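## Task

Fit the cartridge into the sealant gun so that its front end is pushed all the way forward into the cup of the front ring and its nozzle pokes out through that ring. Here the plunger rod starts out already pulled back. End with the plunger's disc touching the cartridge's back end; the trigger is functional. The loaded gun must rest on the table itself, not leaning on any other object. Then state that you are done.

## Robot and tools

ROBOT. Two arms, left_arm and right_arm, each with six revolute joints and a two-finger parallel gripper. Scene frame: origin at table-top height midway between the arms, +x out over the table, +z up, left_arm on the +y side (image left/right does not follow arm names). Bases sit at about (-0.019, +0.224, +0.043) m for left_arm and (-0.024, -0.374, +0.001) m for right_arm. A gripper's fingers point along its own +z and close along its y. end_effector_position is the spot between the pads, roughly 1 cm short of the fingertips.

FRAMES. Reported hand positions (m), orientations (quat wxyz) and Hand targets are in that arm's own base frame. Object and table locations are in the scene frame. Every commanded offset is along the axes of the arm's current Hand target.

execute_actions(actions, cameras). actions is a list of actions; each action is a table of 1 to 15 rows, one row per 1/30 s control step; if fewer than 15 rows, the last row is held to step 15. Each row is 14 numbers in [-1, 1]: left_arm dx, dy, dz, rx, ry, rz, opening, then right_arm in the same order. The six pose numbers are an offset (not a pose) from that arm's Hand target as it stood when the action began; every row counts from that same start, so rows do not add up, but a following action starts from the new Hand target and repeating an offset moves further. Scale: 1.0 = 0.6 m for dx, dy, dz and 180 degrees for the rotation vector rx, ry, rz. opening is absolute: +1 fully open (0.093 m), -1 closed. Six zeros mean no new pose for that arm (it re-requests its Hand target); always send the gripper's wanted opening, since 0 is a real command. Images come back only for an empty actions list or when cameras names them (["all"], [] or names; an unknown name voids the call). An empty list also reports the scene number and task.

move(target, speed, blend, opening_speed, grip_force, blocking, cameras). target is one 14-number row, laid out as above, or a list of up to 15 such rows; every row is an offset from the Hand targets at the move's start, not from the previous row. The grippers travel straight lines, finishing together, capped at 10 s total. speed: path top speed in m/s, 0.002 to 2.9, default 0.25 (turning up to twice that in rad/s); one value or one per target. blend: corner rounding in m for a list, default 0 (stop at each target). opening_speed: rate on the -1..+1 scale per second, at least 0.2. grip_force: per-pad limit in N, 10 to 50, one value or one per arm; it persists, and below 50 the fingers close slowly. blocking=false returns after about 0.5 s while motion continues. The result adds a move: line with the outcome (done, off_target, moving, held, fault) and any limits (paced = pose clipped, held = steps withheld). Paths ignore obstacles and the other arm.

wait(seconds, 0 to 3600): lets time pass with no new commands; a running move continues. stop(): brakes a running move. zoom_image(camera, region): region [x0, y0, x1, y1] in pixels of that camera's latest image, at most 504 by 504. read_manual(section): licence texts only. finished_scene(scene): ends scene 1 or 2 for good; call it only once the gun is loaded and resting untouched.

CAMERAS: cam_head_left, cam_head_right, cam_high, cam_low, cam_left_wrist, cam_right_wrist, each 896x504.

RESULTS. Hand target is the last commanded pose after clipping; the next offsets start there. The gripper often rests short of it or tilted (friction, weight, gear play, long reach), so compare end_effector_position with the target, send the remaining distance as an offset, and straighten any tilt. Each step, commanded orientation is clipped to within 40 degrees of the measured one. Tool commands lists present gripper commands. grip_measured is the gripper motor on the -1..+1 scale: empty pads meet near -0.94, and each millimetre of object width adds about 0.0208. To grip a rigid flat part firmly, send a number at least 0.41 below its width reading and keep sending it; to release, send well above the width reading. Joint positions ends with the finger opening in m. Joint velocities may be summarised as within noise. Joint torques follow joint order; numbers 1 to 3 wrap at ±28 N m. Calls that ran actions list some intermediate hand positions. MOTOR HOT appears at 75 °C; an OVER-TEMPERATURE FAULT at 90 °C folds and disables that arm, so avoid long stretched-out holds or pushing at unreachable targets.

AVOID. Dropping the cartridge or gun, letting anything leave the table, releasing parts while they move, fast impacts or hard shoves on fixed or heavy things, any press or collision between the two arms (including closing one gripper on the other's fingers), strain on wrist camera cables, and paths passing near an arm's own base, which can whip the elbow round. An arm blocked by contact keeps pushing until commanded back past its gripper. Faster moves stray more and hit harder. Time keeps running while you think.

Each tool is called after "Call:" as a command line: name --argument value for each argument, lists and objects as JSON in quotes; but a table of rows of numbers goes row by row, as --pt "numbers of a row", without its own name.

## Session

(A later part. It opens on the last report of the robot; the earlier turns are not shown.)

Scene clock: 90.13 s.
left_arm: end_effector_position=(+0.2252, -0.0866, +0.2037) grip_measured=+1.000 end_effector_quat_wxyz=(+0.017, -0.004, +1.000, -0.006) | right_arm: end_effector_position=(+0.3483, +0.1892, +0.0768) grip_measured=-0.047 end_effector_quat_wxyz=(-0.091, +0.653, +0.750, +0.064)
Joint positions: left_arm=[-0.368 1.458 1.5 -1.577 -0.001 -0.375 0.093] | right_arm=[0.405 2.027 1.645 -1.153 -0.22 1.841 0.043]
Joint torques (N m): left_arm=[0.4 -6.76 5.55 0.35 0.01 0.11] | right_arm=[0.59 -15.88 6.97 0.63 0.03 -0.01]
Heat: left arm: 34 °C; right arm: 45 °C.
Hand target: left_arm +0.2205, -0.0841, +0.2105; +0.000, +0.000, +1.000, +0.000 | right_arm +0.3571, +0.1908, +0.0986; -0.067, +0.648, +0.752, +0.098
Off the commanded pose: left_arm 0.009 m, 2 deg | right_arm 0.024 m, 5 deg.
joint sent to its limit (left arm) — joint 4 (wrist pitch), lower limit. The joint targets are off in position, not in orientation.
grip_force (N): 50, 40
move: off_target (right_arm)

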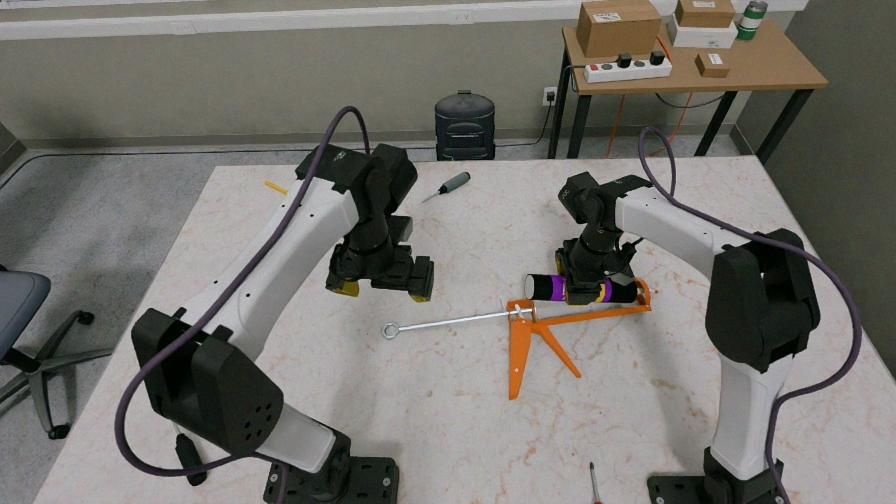

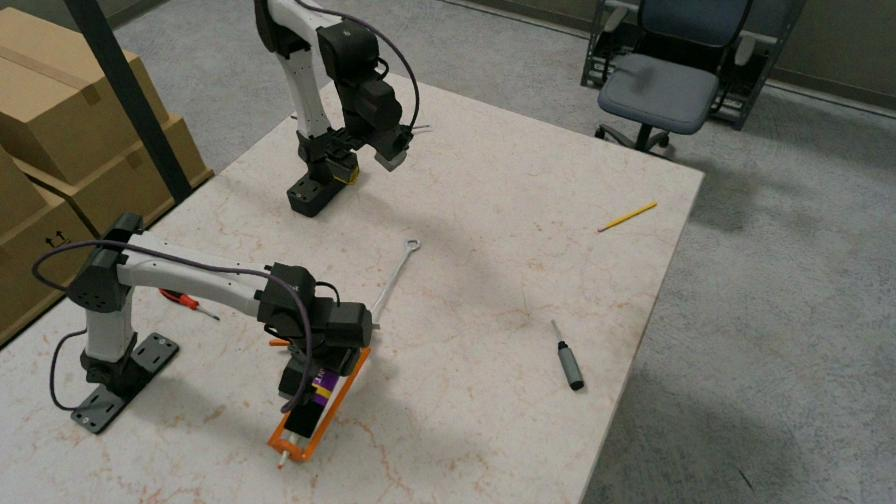

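Call:
move --target '[0,0,0,0,0,0,1,-0.0208,-0.0018,0.0155,0,-0.02,0,-0.45]' --speed 0.05 --cameras '["cam_head_right","cam_high","cam_right_wrist"]'

Call:
zoom_image --camera "cam_high" --region '[250, 370, 370, 480]'

Call:
zoom_image --camera "cam_head_right" --region '[480, 220, 700, 360]'

Scene clock: 92.13 s.
left_arm: end_effector_position=(+0.2252, -0.0866, +0.2037) grip_measured=+1.000 end_effector_quat_wxyz=(+0.017, -0.004, +1.000, -0.006) | right_arm: end_effector_position=(+0.3477, +0.1809, +0.0673) grip_measured=-0.047 end_effector_quat_wxyz=(-0.073, +0.652, +0.753, +0.050)
Joint positions: left_arm=[-0.368 1.458 1.5 -1.577 -0.001 -0.375 0.093] | right_arm=[0.405 2.027 1.613 -1.132 -0.176 1.835 0.043]
Joint torques (N m): left_arm=[0.4 -6.78 5.5 0.35 0.01 0.11] | right_arm=[0.76 -15.27 7.28 0.56 0.13 -0.03]
Heat: left arm: 34 °C; right arm: 45 °C.
Hand target: left_arm +0.2205, -0.0841, +0.2105; +0.000, +0.000, +1.000, +0.000 | right_arm +0.3582, +0.1809, +0.0867; -0.044, +0.651, +0.754, +0.078
Off the commanded pose: left_arm 0.009 m, 2 deg | right_arm 0.022 m, 5 deg.
joint sent to its limit (left arm) — joint 4 (wrist pitch), lower limit. The joint targets are off in position, not in orientation.
grip_force (N): 50, 40
move: off_target (right_arm)

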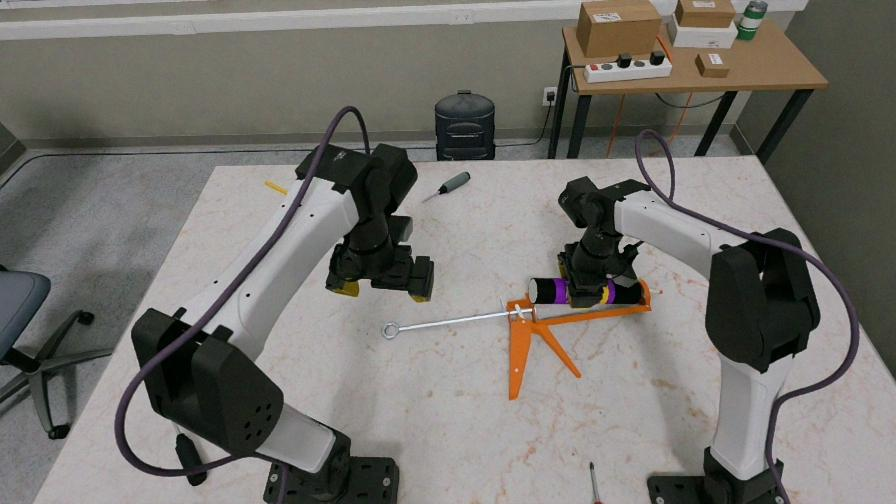

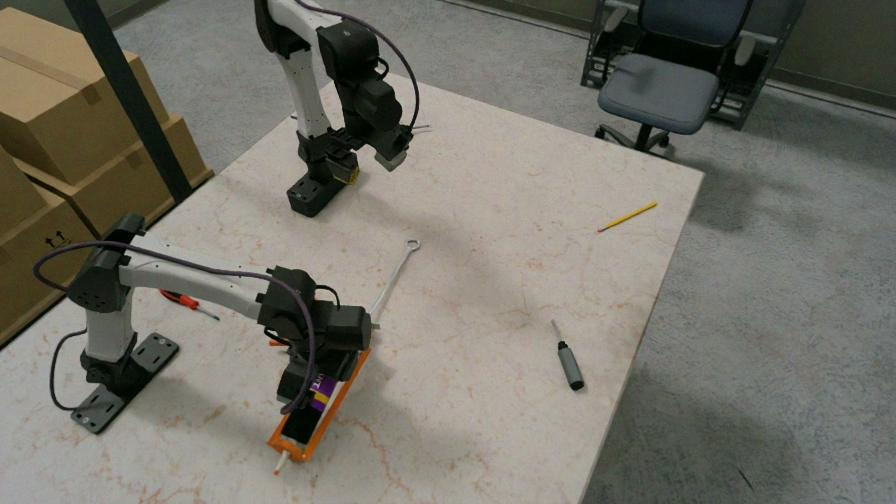

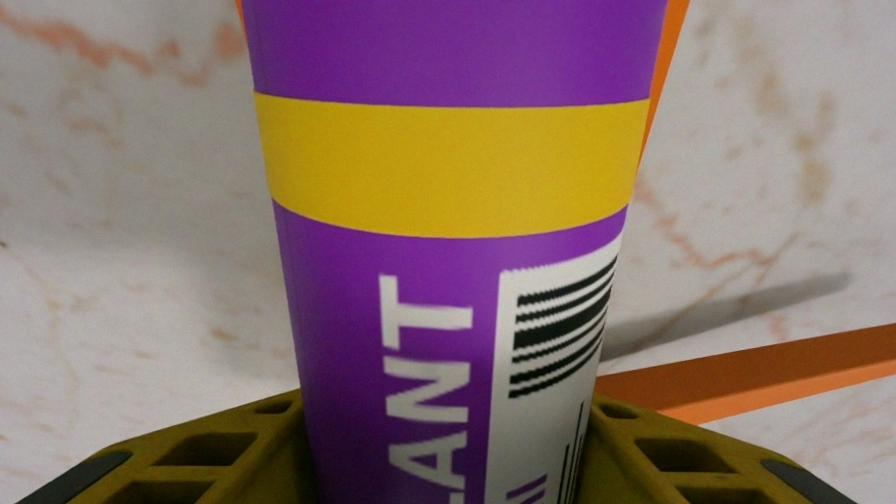

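Scaled by 4.200.

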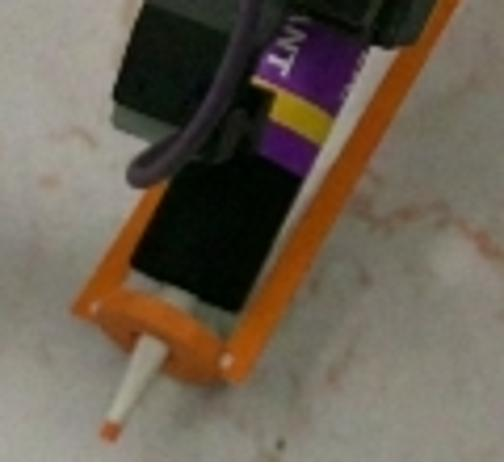

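Scaled by 2.291.

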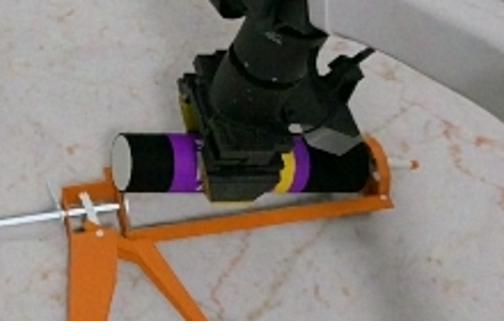

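Call:
move --target '[0,0,0,0,0,0,1,-0.0034,-0.0012,0.0197,0,-0.02,0,-0.45]' --speed 0.04 --cameras '["cam_head_right","cam_high","cam_low"]'

Call:
zoom_image --camera "cam_high" --region '[250, 370, 370, 480]'

Call:
zoom_image --camera "cam_head_right" --region '[480, 220, 700, 360]'

Call:
zoom_image --camera "cam_low" --region '[390, 220, 510, 320]'

Scene clock: 95.20 s.
left_arm: end_effector_position=(+0.2252, -0.0866, +0.2037) grip_measured=+1.000 end_effector_quat_wxyz=(+0.017, -0.004, +1.000, -0.006) | right_arm: end_effector_position=(+0.3459, +0.1836, +0.0627) grip_measured=-0.047 end_effector_quat_wxyz=(-0.053, +0.651, +0.756, +0.040)
Joint positions: left_arm=[-0.368 1.458 1.5 -1.577 -0.001 -0.375 0.093] | right_arm=[0.432 2.027 1.599 -1.115 -0.13 1.855 0.043]
Joint torques (N m): left_arm=[0.4 -6.8 5.55 0.35 0 0.11] | right_arm=[0.62 -13.24 7.31 0.61 0.32 0.08]
Heat: left arm: 34 °C; right arm: 45 °C.
Hand target: left_arm +0.2205, -0.0841, +0.2105; +0.000, +0.000, +1.000, +0.000 | right_arm +0.3582, +0.1808, +0.0746; -0.020, +0.653, +0.755, +0.057
Off the commanded pose: left_arm 0.009 m, 2 deg | right_arm 0.017 m, 4 deg.
joint sent to its limit (left arm) — joint 4 (wrist pitch), lower limit. The joint targets are off in position, not in orientation.
grip_force (N): 50, 40
move: off_target (right_arm)

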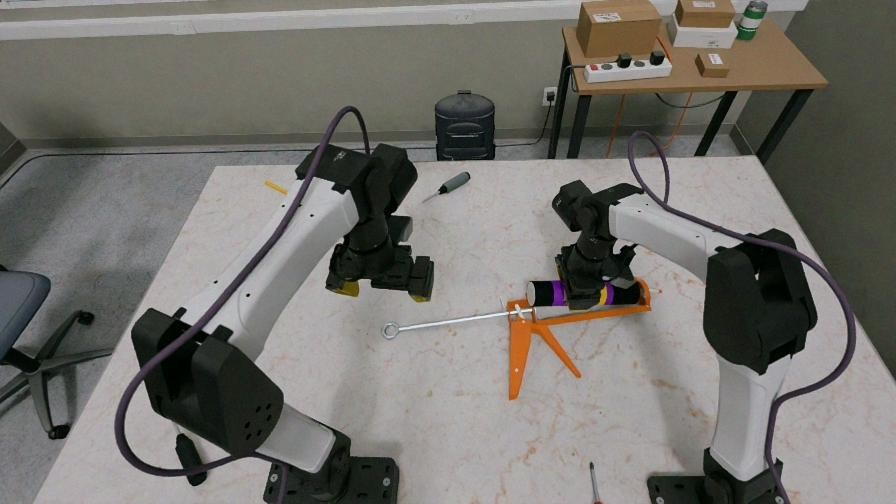

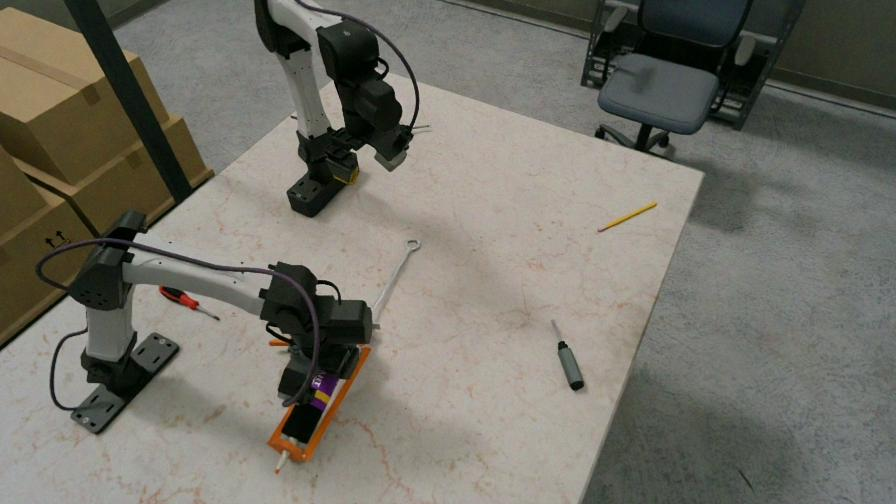

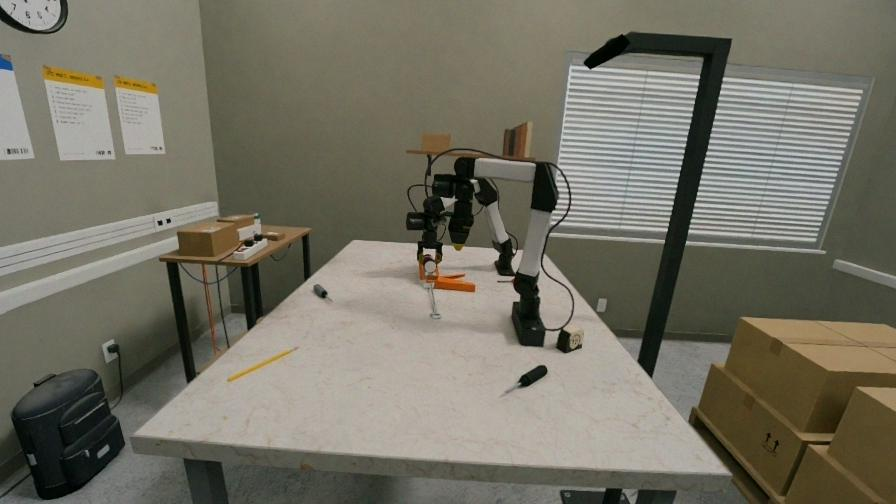

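Scaled by 4.200.

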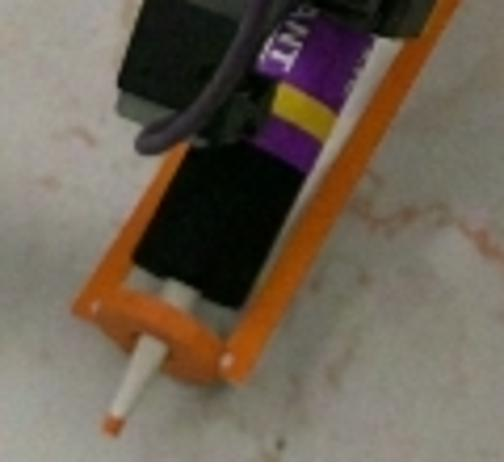

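Scaled by 2.291.

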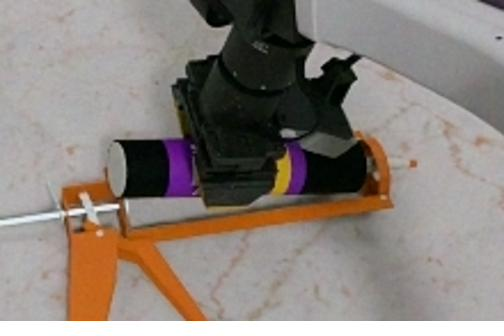

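Scaled by 4.200.

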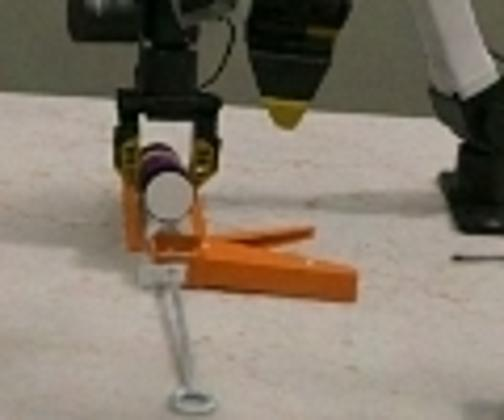

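Call:
zoom_image --camera "cam_head_right" --region '[495, 265, 575, 325]'

Call:
zoom_image --camera "cam_low" --region '[405, 250, 455, 290]'

Scaled by 6.300.

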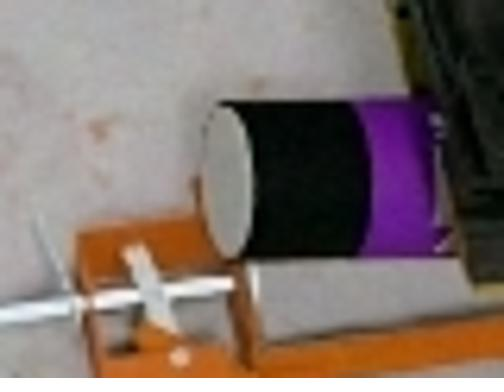

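Scaled by 10.080.

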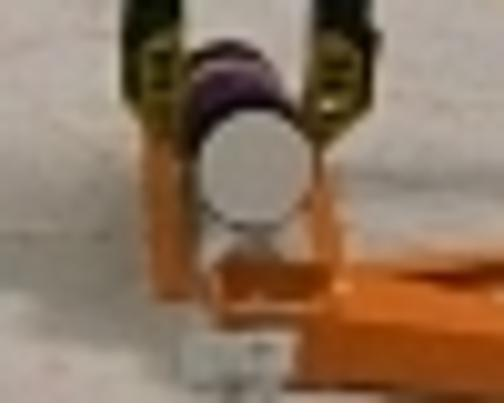

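Call:
move --target '[0,0,0,0,0,0,1,-0.015,0,-0.0017,0,0.02,0,-0.45]' --speed 0.04 --cameras '["cam_head_right","cam_high","cam_low"]'

Call:
zoom_image --camera "cam_high" --region '[250, 370, 370, 480]'

Call:
zoom_image --camera "cam_head_right" --region '[495, 245, 665, 325]'

Scene clock: 98.50 s.
left_arm: end_effector_position=(+0.2252, -0.0866, +0.2037) grip_measured=+1.000 end_effector_quat_wxyz=(+0.017, -0.004, +1.000, -0.006) | right_arm: end_effector_position=(+0.3478, +0.1712, +0.0538) grip_measured=-0.047 end_effector_quat_wxyz=(-0.060, +0.654, +0.753, +0.041)
Joint positions: left_arm=[-0.368 1.458 1.5 -1.577 -0.001 -0.375 0.093] | right_arm=[0.395 2.027 1.563 -1.087 -0.144 1.827 0.043]
Joint torques (N m): left_arm=[0.4 -6.76 5.53 0.35 0.01 0.11] | right_arm=[-0.58 -15.35 7.1 0.56 -0.17 -0.18]
Heat: left arm: 34 °C; right arm: 45 °C.
Hand target: left_arm +0.2205, -0.0841, +0.2105; +0.000, +0.000, +1.000, +0.000 | right_arm +0.3595, +0.1719, +0.0747; -0.044, +0.651, +0.754, +0.078
Off the commanded pose: left_arm 0.009 m, 2 deg | right_arm 0.024 m, 5 deg.
joint sent to its limit (left arm) — joint 4 (wrist pitch), lower limit. The joint targets are off in position, not in orientation.
grip_force (N): 50, 40
move: off_target (right_arm)

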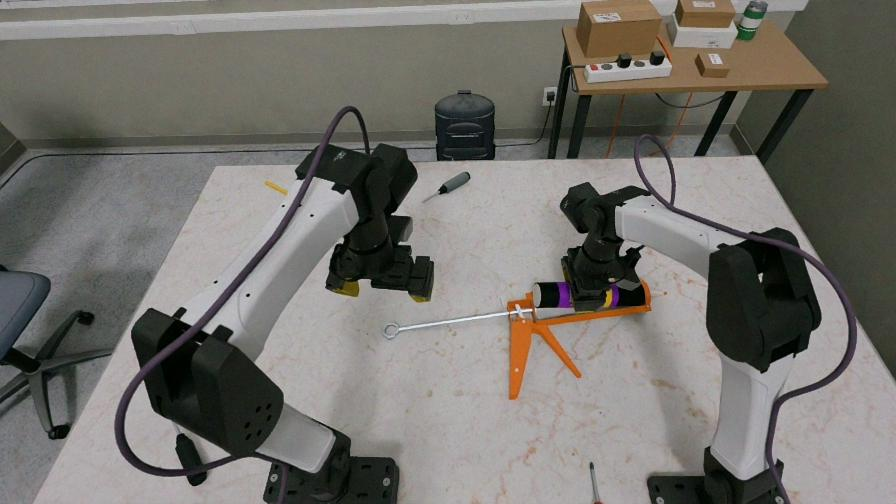

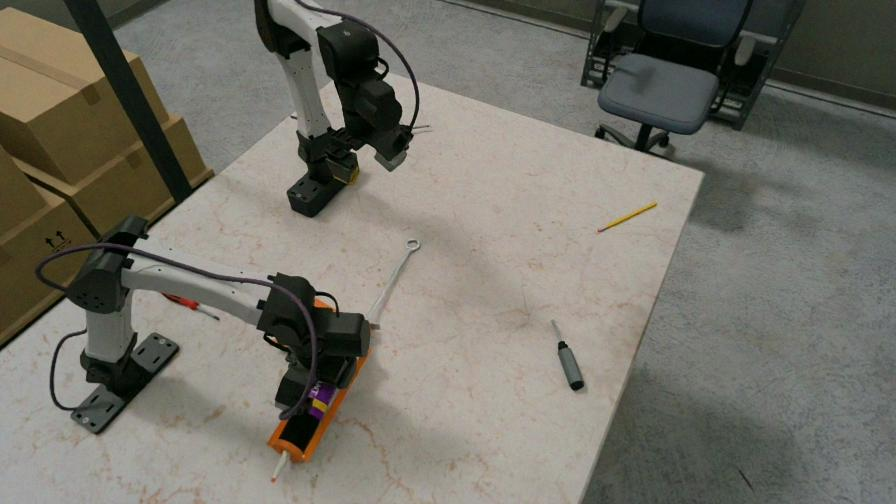

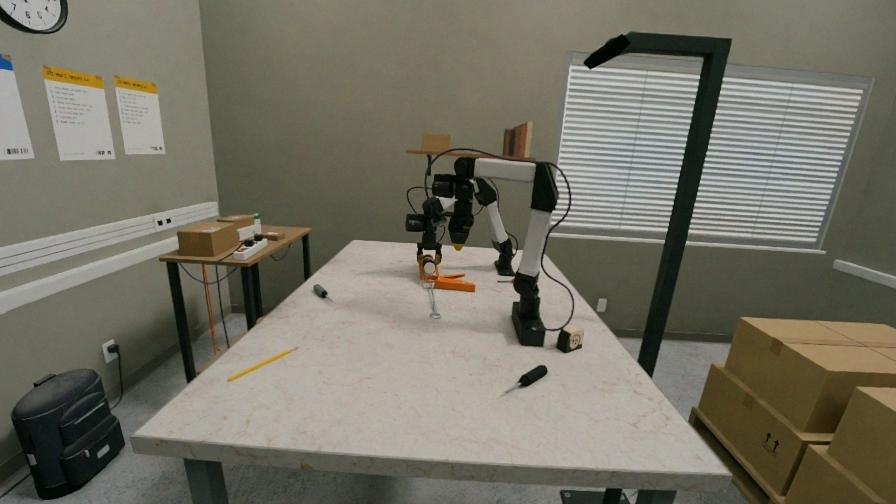

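Scaled by 4.200.

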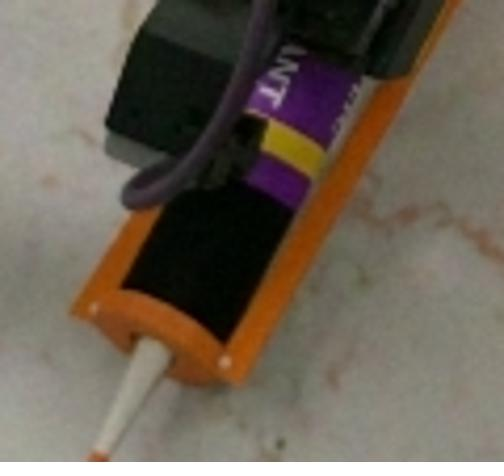

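Scaled by 2.965.

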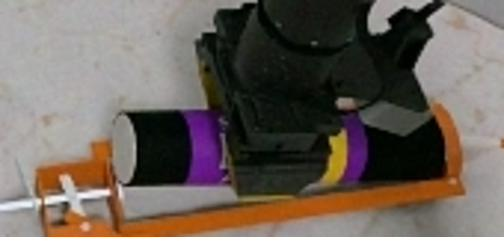

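Call:
zoom_image --camera "cam_head_right" --region '[505, 270, 565, 325]'

Call:
zoom_image --camera "cam_low" --region '[405, 240, 455, 290]'

Call:
zoom_image --camera "cam_high" --region '[320, 290, 400, 370]'

Scaled by 8.400.

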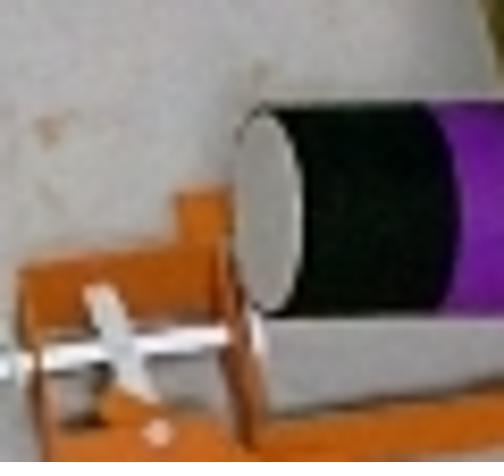

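Scaled by 10.080.

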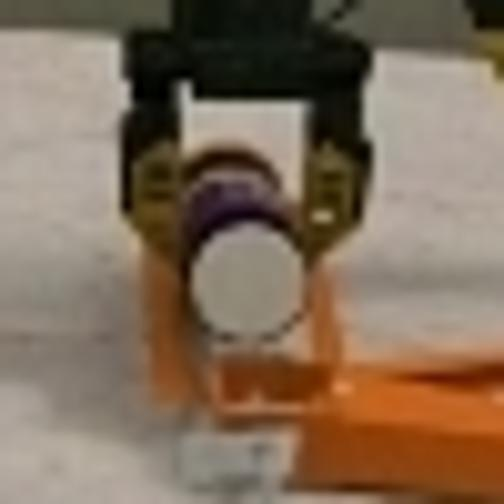

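Scaled by 6.300.

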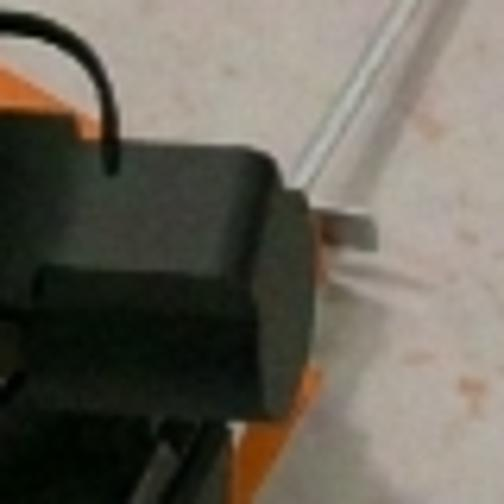

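Call:
move --target '[0,0,0,0,0,0,1,-0.010,0,0,0,-0.01,0,-0.45]' --speed 0.04 --cameras '["cam_head_right","cam_high","cam_low"]'

Call:
zoom_image --camera "cam_high" --region '[250, 370, 370, 480]'

Call:
zoom_image --camera "cam_head_right" --region '[505, 270, 565, 325]'

Scene clock: 100.80 s.
left_arm: end_effector_position=(+0.2252, -0.0866, +0.2037) grip_measured=+1.000 end_effector_quat_wxyz=(+0.017, -0.004, +1.000, -0.006) | right_arm: end_effector_position=(+0.3478, +0.1712, +0.0538) grip_measured=-0.047 end_effector_quat_wxyz=(-0.060, +0.654, +0.753, +0.041)
Joint positions: left_arm=[-0.368 1.458 1.5 -1.577 -0.001 -0.375 0.093] | right_arm=[0.395 2.027 1.563 -1.087 -0.144 1.827 0.043]
Joint torques (N m): left_arm=[0.43 -6.79 5.5 0.35 0 0.12] | right_arm=[-0.76 -15.12 7.34 0.48 0.11 -0.16]
Heat: left arm: 34 °C; right arm: 45 °C.
Hand target: left_arm +0.2205, -0.0841, +0.2105; +0.000, +0.000, +1.000, +0.000 | right_arm +0.3604, +0.1660, +0.0737; -0.032, +0.652, +0.755, +0.067
Off the commanded pose: left_arm 0.009 m, 2 deg | right_arm 0.024 m, 4 deg.
joint sent to its limit (left arm) — joint 4 (wrist pitch), lower limit. The joint targets are off in position, not in orientation.
grip_force (N): 50, 40
move: off_target (right_arm)

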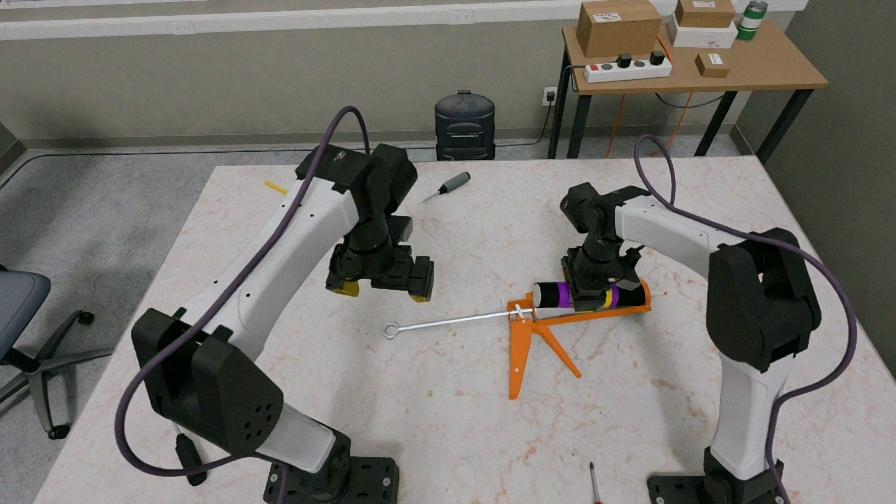

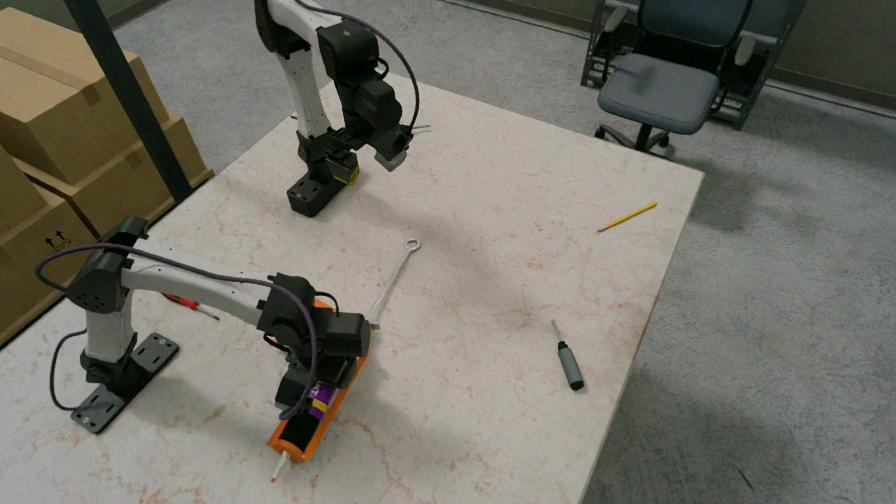

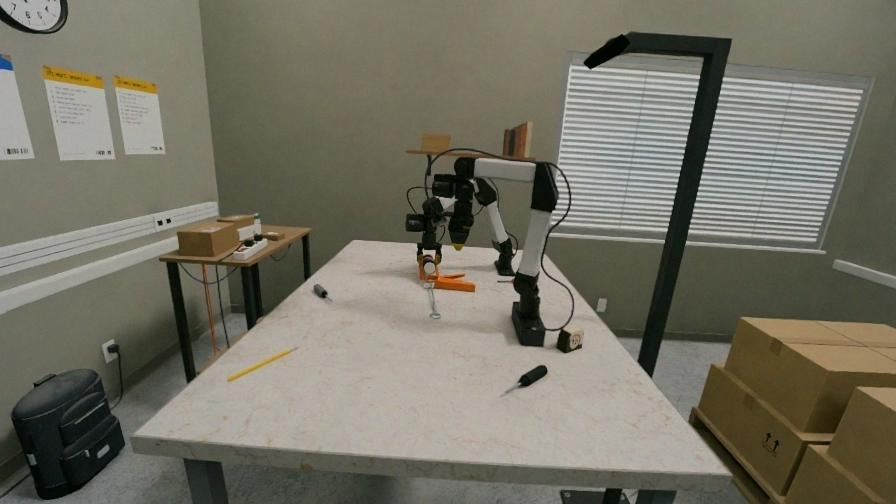

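Scaled by 4.200.

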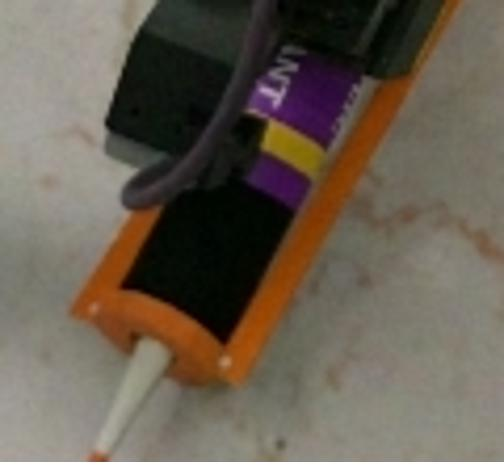

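Scaled by 8.400.

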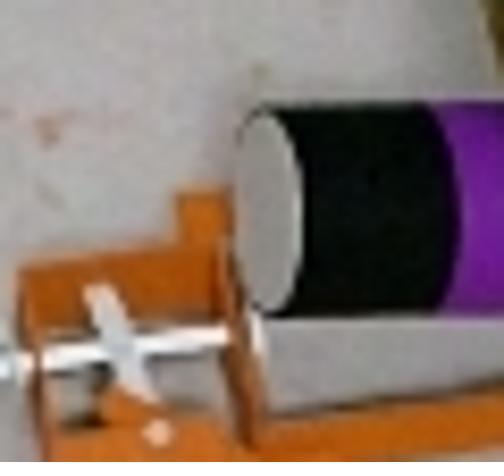

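Call:
move --target '[0,0,0,0,0,0,1,0.003,0,0.018,0,-0.014,0,-0.45]' --speed 0.03 --cameras '["cam_head_right","cam_high","cam_low"]'

Call:
zoom_image --camera "cam_head_right" --region '[495, 245, 665, 325]'

Call:
zoom_image --camera "cam_low" --region '[405, 240, 455, 290]'

Scene clock: 102.70 s.
left_arm: end_effector_position=(+0.2252, -0.0866, +0.2037) grip_measured=+1.000 end_effector_quat_wxyz=(+0.017, -0.004, +1.000, -0.006) | right_arm: end_effector_position=(+0.3489, +0.1700, +0.0530) grip_measured=-0.047 end_effector_quat_wxyz=(-0.051, +0.655, +0.753, +0.037)
Joint positions: left_arm=[-0.368 1.458 1.5 -1.577 -0.001 -0.375 0.093] | right_arm=[0.4 2.027 1.561 -1.082 -0.124 1.832 0.043]
Joint torques (N m): left_arm=[0.4 -6.78 5.55 0.35 0.01 0.11] | right_arm=[0.76 -13.04 6.97 0.66 0.34 0.07]
Heat: left arm: 34 °C; right arm: 45 °C.
Hand target: left_arm +0.2205, -0.0841, +0.2105; +0.000, +0.000, +1.000, +0.000 | right_arm +0.3605, +0.1693, +0.0633; -0.015, +0.653, +0.755, +0.053
Off the commanded pose: left_arm 0.009 m, 2 deg | right_arm 0.016 m, 4 deg.
joint sent to its limit (left arm) — joint 4 (wrist pitch), lower limit. The joint targets are off in position, not in orientation.
grip_force (N): 50, 40
move: off_target (right_arm)

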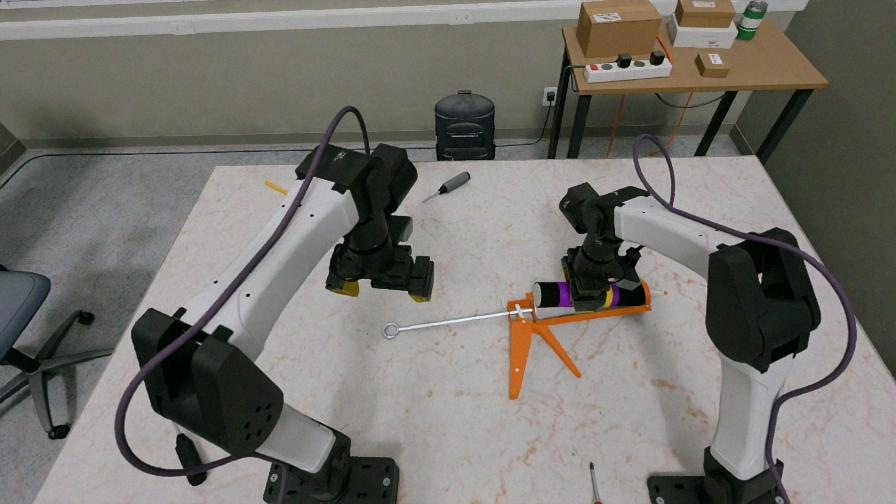

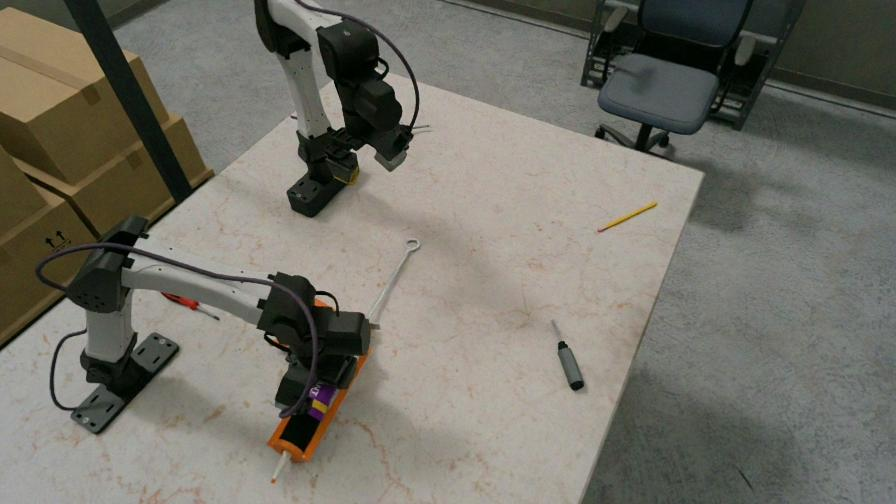

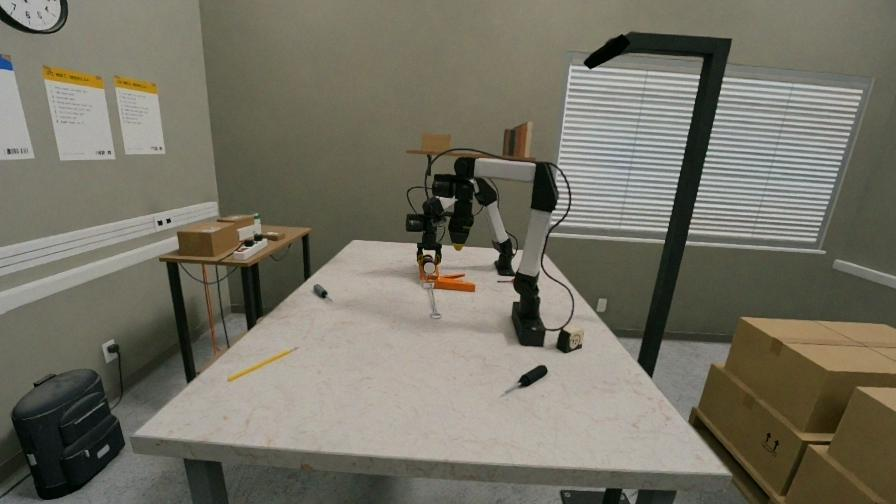

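Scaled by 2.965.

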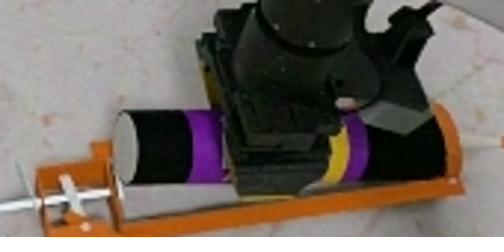

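Scaled by 10.080.

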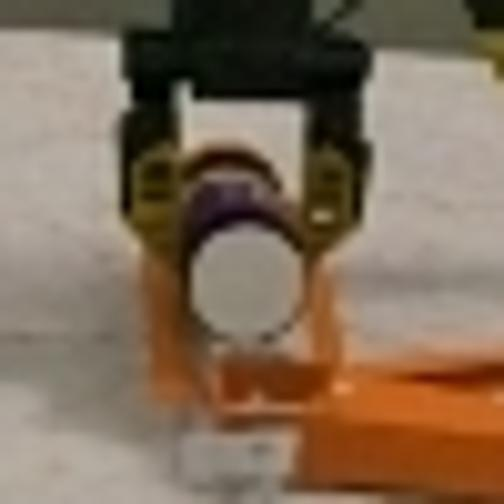

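Call:
move --target '[0,0,0,0,0,0,1,0.0,0,0,0,0,0,0.16]' --speed 0.03 --opening_speed 0.25 --cameras '["cam_head_right","cam_low","cam_right_wrist"]'

Call:
zoom_image --camera "cam_head_right" --region '[495, 245, 665, 325]'

Call:
zoom_image --camera "cam_low" --region '[405, 240, 455, 290]'

Scene clock: 106.27 s.
left_arm: end_effector_position=(+0.2252, -0.0866, +0.2037) grip_measured=+1.000 end_effector_quat_wxyz=(+0.017, -0.004, +1.000, -0.006) | right_arm: end_effector_position=(+0.3518, +0.1694, +0.0526) grip_measured=+0.158 end_effector_quat_wxyz=(-0.037, +0.650, +0.758, +0.037)
Joint positions: left_arm=[-0.368 1.458 1.5 -1.577 -0.001 -0.375 0.093] | right_arm=[0.406 2.027 1.561 -1.072 -0.099 1.824 0.053]
Joint torques (N m): left_arm=[0.38 -6.78 5.53 0.34 0.01 0.11] | right_arm=[0.68 -13 6.91 0.57 0.12 0.08]
Heat: left arm: 34 °C; right arm: 45 °C.
Hand target: left_arm +0.2205, -0.0841, +0.2105; +0.000, +0.000, +1.000, +0.000 | right_arm +0.3605, +0.1693, +0.0633; -0.015, +0.653, +0.755, +0.053
Off the commanded pose: left_arm 0.009 m, 2 deg | right_arm 0.014 m, 3 deg.
joint sent to its limit (left arm) — joint 4 (wrist pitch), lower limit. The joint targets are off in position, not in orientation.
grip_force (N): 50, 40
move: done

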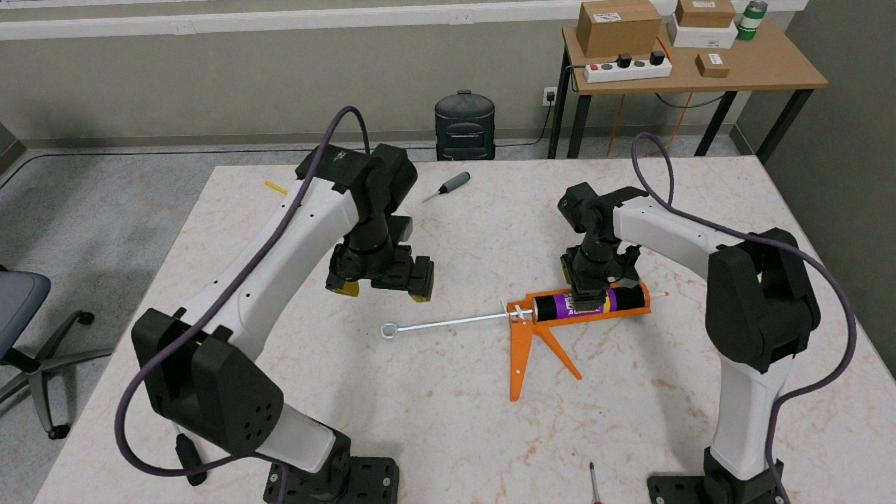

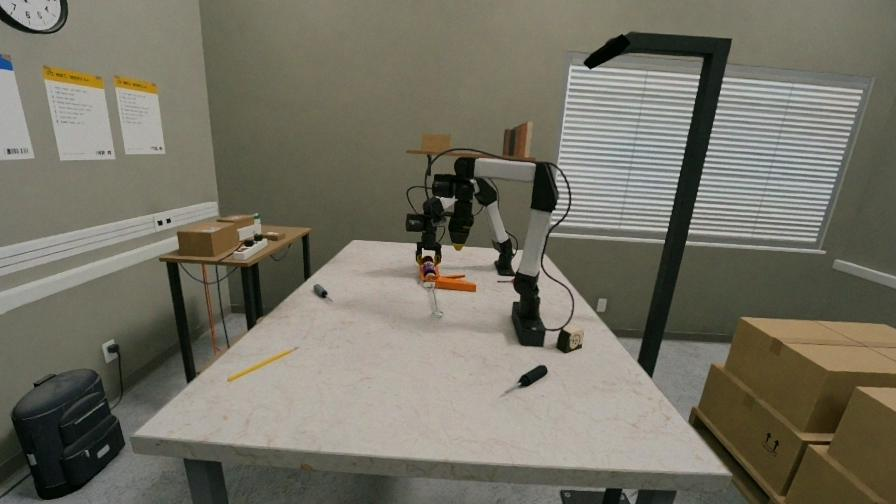

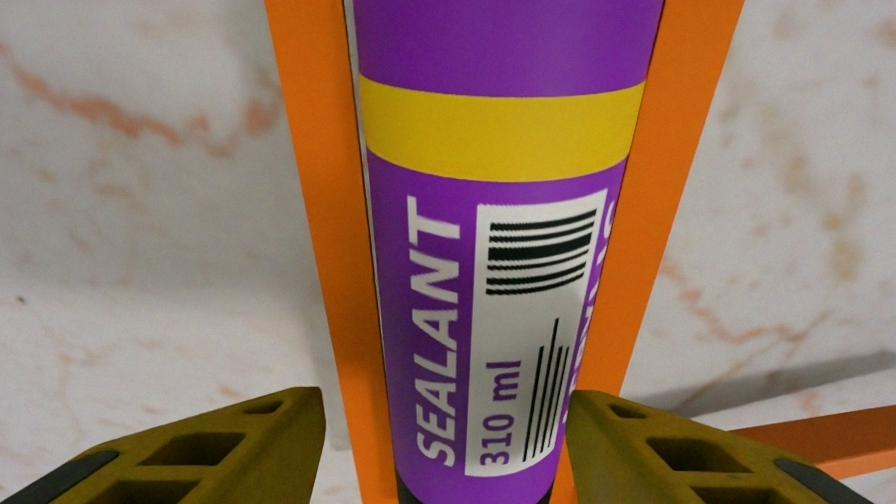

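Scaled by 2.965.

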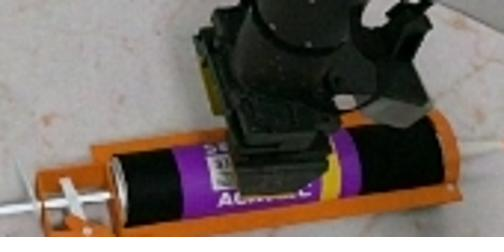

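Scaled by 10.080.

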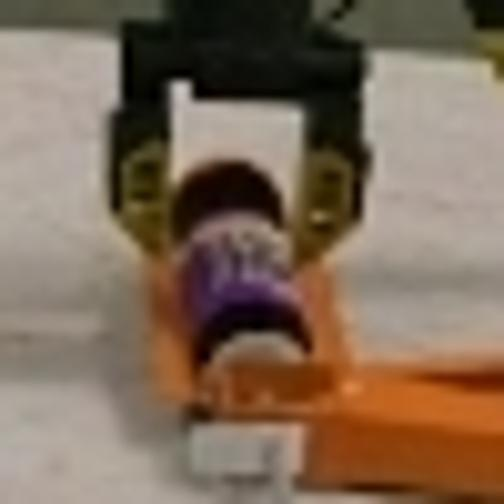

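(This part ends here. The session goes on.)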